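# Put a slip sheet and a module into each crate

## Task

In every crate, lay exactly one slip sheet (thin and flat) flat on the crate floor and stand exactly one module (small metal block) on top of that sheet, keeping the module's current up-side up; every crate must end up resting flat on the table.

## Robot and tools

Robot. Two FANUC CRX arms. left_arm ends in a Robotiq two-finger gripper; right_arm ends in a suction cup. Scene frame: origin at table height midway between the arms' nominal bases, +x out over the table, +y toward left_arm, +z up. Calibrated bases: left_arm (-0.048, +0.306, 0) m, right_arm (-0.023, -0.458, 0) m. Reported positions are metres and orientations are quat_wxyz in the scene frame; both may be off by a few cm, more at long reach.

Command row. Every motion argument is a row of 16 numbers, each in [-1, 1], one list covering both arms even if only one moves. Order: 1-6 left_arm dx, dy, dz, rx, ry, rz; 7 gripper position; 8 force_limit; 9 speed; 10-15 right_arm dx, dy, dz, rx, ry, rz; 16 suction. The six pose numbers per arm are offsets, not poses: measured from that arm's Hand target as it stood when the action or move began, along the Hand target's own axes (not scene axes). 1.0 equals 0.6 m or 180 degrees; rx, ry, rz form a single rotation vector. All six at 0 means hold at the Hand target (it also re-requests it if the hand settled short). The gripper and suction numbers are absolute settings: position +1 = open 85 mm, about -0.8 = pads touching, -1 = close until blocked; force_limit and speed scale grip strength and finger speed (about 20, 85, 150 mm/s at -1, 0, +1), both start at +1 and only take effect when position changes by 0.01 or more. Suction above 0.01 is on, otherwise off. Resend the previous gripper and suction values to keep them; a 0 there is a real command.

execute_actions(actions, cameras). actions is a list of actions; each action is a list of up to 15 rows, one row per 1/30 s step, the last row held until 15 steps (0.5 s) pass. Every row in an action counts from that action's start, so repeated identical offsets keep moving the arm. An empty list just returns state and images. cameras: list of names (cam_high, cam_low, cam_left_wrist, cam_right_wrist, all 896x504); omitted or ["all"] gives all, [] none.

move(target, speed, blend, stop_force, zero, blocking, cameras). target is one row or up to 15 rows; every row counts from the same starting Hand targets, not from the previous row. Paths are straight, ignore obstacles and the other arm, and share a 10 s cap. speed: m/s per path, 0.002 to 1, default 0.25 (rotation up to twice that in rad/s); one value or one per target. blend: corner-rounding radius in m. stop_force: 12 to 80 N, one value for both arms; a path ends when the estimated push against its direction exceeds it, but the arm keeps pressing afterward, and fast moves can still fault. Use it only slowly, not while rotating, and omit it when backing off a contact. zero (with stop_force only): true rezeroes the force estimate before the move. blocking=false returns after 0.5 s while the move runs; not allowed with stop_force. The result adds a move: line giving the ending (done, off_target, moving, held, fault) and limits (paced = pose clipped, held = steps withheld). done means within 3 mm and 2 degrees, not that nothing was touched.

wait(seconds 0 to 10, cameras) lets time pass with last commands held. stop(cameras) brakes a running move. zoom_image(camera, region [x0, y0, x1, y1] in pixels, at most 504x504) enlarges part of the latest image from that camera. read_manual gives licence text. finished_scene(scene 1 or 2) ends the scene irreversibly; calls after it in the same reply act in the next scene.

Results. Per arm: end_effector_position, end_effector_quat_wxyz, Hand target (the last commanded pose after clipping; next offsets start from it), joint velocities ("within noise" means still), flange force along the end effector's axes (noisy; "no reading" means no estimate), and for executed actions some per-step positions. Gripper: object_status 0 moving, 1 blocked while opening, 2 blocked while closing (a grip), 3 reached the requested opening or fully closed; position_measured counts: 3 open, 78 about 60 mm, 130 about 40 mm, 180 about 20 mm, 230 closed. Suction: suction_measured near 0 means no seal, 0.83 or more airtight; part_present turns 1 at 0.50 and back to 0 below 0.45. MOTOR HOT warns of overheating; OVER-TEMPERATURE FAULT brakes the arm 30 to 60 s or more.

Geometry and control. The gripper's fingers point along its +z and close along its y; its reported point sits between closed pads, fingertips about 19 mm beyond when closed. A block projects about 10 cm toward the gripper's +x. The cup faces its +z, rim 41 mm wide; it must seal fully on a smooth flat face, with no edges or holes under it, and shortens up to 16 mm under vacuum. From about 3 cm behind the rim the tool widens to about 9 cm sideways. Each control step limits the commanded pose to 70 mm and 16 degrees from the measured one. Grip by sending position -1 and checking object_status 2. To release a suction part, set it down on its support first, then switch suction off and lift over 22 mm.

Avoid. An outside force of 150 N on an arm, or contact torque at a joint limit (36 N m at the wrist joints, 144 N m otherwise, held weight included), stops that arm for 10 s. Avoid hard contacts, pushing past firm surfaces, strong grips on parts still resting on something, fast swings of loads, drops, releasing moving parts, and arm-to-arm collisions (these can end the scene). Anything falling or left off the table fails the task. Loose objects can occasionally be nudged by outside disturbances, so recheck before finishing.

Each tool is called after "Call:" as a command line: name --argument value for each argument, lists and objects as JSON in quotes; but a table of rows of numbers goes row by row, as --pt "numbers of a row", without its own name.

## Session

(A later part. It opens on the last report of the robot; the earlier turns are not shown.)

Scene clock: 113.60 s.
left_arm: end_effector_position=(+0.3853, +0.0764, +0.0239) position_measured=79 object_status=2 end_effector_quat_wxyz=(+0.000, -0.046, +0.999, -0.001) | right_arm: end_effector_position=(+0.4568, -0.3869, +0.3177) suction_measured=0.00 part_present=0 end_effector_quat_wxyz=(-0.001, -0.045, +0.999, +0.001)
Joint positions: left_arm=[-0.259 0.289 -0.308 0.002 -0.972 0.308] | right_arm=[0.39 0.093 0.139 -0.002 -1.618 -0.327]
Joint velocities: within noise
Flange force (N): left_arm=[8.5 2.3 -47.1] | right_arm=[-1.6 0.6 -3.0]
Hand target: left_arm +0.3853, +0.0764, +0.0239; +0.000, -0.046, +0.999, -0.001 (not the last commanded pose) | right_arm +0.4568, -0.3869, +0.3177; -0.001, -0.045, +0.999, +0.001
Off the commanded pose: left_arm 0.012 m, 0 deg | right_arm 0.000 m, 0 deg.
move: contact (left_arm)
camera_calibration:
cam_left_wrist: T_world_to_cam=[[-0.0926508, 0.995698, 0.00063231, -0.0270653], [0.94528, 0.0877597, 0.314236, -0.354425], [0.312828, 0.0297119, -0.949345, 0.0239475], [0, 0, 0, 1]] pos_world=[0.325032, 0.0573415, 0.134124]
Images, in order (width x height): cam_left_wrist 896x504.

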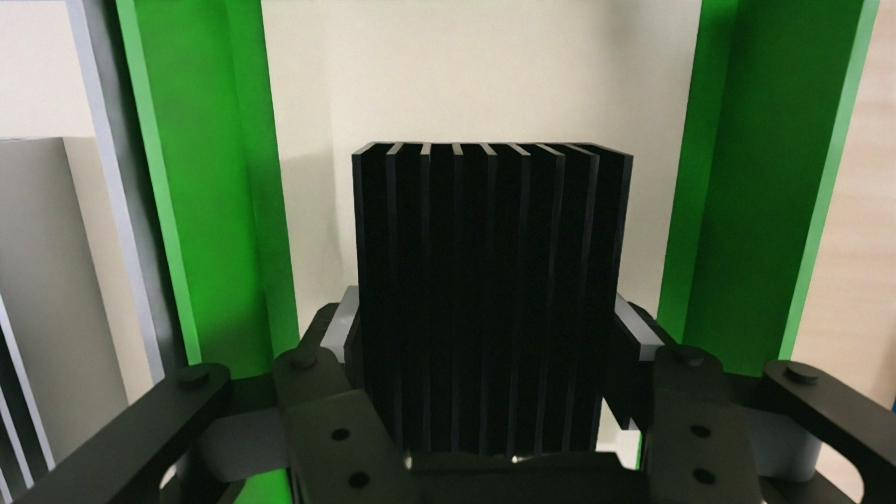

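Call:
move --target '[0,0,-0.002,0,0,0,-1,-1,-0.7,0,0,0,0,0,0,0]' --speed 0.02 --cameras '[]'

Call:
move --target '[0,0,0,0,0,0,0.7,-1,-0.8,0,0,0,0,0,0,0]' --speed 0.02 --cameras '[]'

Call:
move --pt "0 0 -0.06 0 0 0 0.7 -1 -0.8 0 0 0 0 0 0 0" --pt "0 0 -0.25 0 0 0 0.7 -1 -0.8 0 0 0 0 0 0 0" --speed '[0.05,0.2]' --cameras '["cam_left_wrist","cam_low","cam_high"]'

Call:
zoom_image --camera "cam_low" --region '[380, 190, 520, 290]'

Scene clock: 115.83 s.
left_arm: end_effector_position=(+0.3852, +0.0764, +0.0250) position_measured=79 object_status=2 end_effector_quat_wxyz=(+0.000, -0.046, +0.999, -0.001) | right_arm: end_effector_position=(+0.4568, -0.3869, +0.3177) suction_measured=0.00 part_present=0 end_effector_quat_wxyz=(-0.001, -0.045, +0.999, +0.001)
Joint positions: left_arm=[-0.259 0.288 -0.307 0.002 -0.975 0.308] | right_arm=[0.39 0.093 0.139 -0.002 -1.618 -0.327]
Joint velocities: within noise
Flange force (N): left_arm=[4.0 -1.8 0.6] | right_arm=[-0.5 0.1 -2.7]
Hand target: left_arm +0.3853, +0.0764, +0.0251; +0.000, -0.046, +0.999, -0.001 | right_arm +0.4568, -0.3869, +0.3177; -0.001, -0.045, +0.999, +0.001
Off the commanded pose: left_arm 0.000 m, 0 deg | right_arm 0.000 m, 0 deg.
move: done
No camera images: "cameras" was empty.

Scene clock: 116.57 s.
left_arm: end_effector_position=(+0.3853, +0.0764, +0.0251) position_measured=41 object_status=0 end_effector_quat_wxyz=(+0.000, -0.046, +0.999, -0.001) | right_arm: end_effector_position=(+0.4568, -0.3869, +0.3177) suction_measured=0.00 part_present=0 end_effector_quat_wxyz=(-0.001, -0.045, +0.999, +0.001)
Joint positions: left_arm=[-0.259 0.288 -0.307 0.002 -0.975 0.308] | right_arm=[0.39 0.093 0.139 -0.002 -1.618 -0.327]
Joint velocities: within noise
Flange force (N): left_arm=[4.5 -1.5 -1.1] | right_arm=[-1.3 0.5 -2.8]
Hand target: left_arm +0.3853, +0.0764, +0.0251; +0.000, -0.046, +0.999, -0.001 | right_arm +0.4568, -0.3869, +0.3177; -0.001, -0.045, +0.999, +0.001
Off the commanded pose: left_arm 0.000 m, 0 deg | right_arm 0.000 m, 0 deg.
move: done
No camera images: "cameras" was empty.

Scene clock: 118.27 s.
left_arm: end_effector_position=(+0.3851, +0.0767, +0.1751) position_measured=41 object_status=3 end_effector_quat_wxyz=(+0.000, -0.046, +0.999, -0.001) | right_arm: end_effector_position=(+0.4568, -0.3869, +0.3177) suction_measured=0.00 part_present=0 end_effector_quat_wxyz=(-0.001, -0.045, +0.999, +0.001)
Joint positions: left_arm=[-0.259 0.135 -0.11 0.002 -1.325 0.308] | right_arm=[0.39 0.093 0.139 -0.002 -1.618 -0.327]
Joint velocities: within noise
Flange force (N): left_arm=[4.3 -1.6 -0.3] | right_arm=[-1.0 0.1 -3.5]
Hand target: left_arm +0.3851, +0.0767, +0.1751; +0.000, -0.046, +0.999, -0.001 | right_arm +0.4568, -0.3869, +0.3177; -0.001, -0.045, +0.999, +0.001
Off the commanded pose: left_arm 0.000 m, 0 deg | right_arm 0.000 m, 0 deg.
move: done
camera_calibration:
cam_left_wrist: T_world_to_cam=[[-0.0926508, 0.995698, 0.00063231, -0.0274688], [0.94528, 0.0877597, 0.314236, -0.401869], [0.312828, 0.0297119, -0.949345, 0.167511], [0, 0, 0, 1]] pos_world=[0.324932, 0.0576415, 0.285324]
Images, in order (width x height): cam_high 896x504, cam_low 896x504, cam_left_wrist 896x504.

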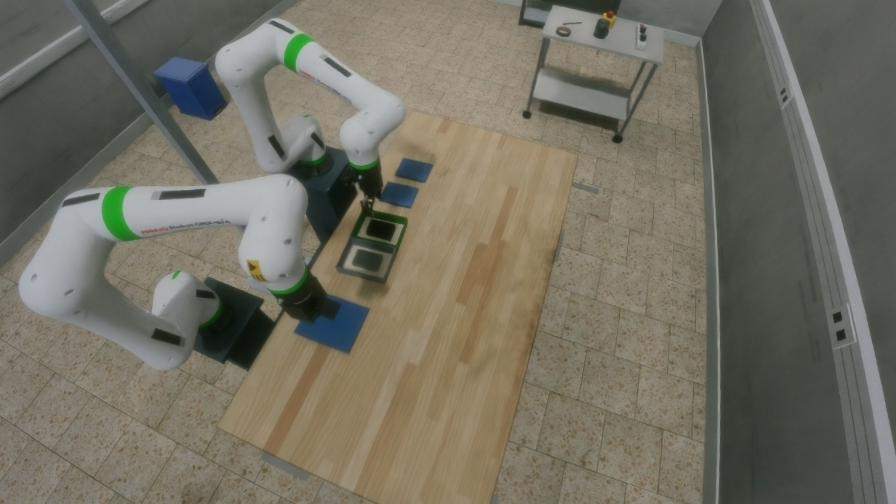

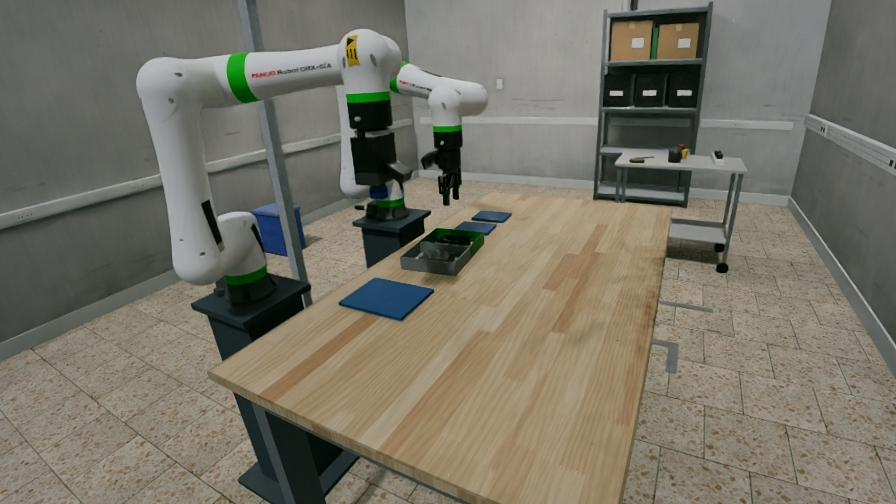

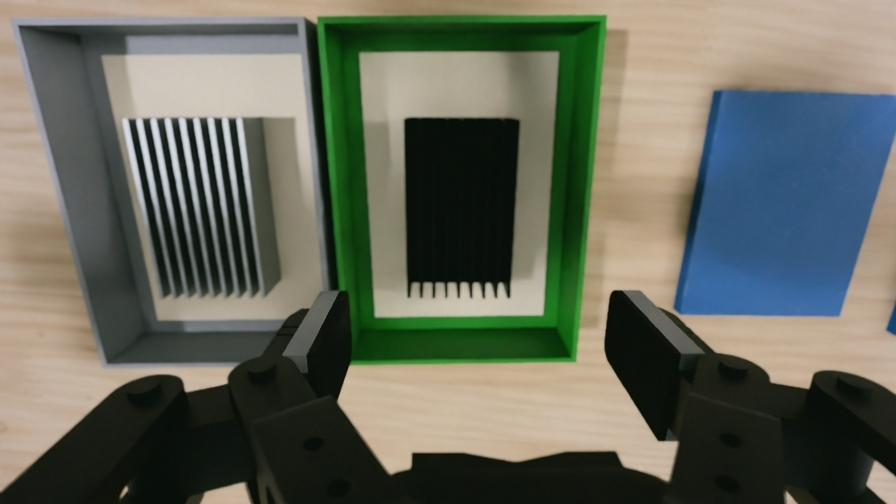

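Scaled by 3.600 from the camera's 896x504 image, which has a finer 1280x720 frame.

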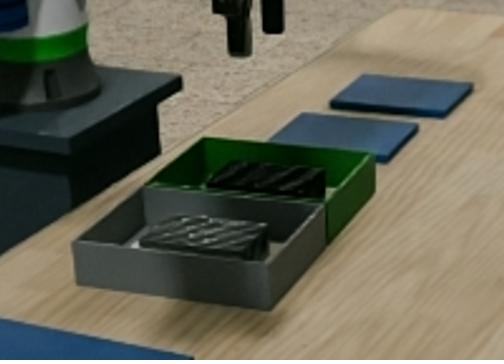

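Call:
finished_scene --scene 2

The scene is finished: the task was done.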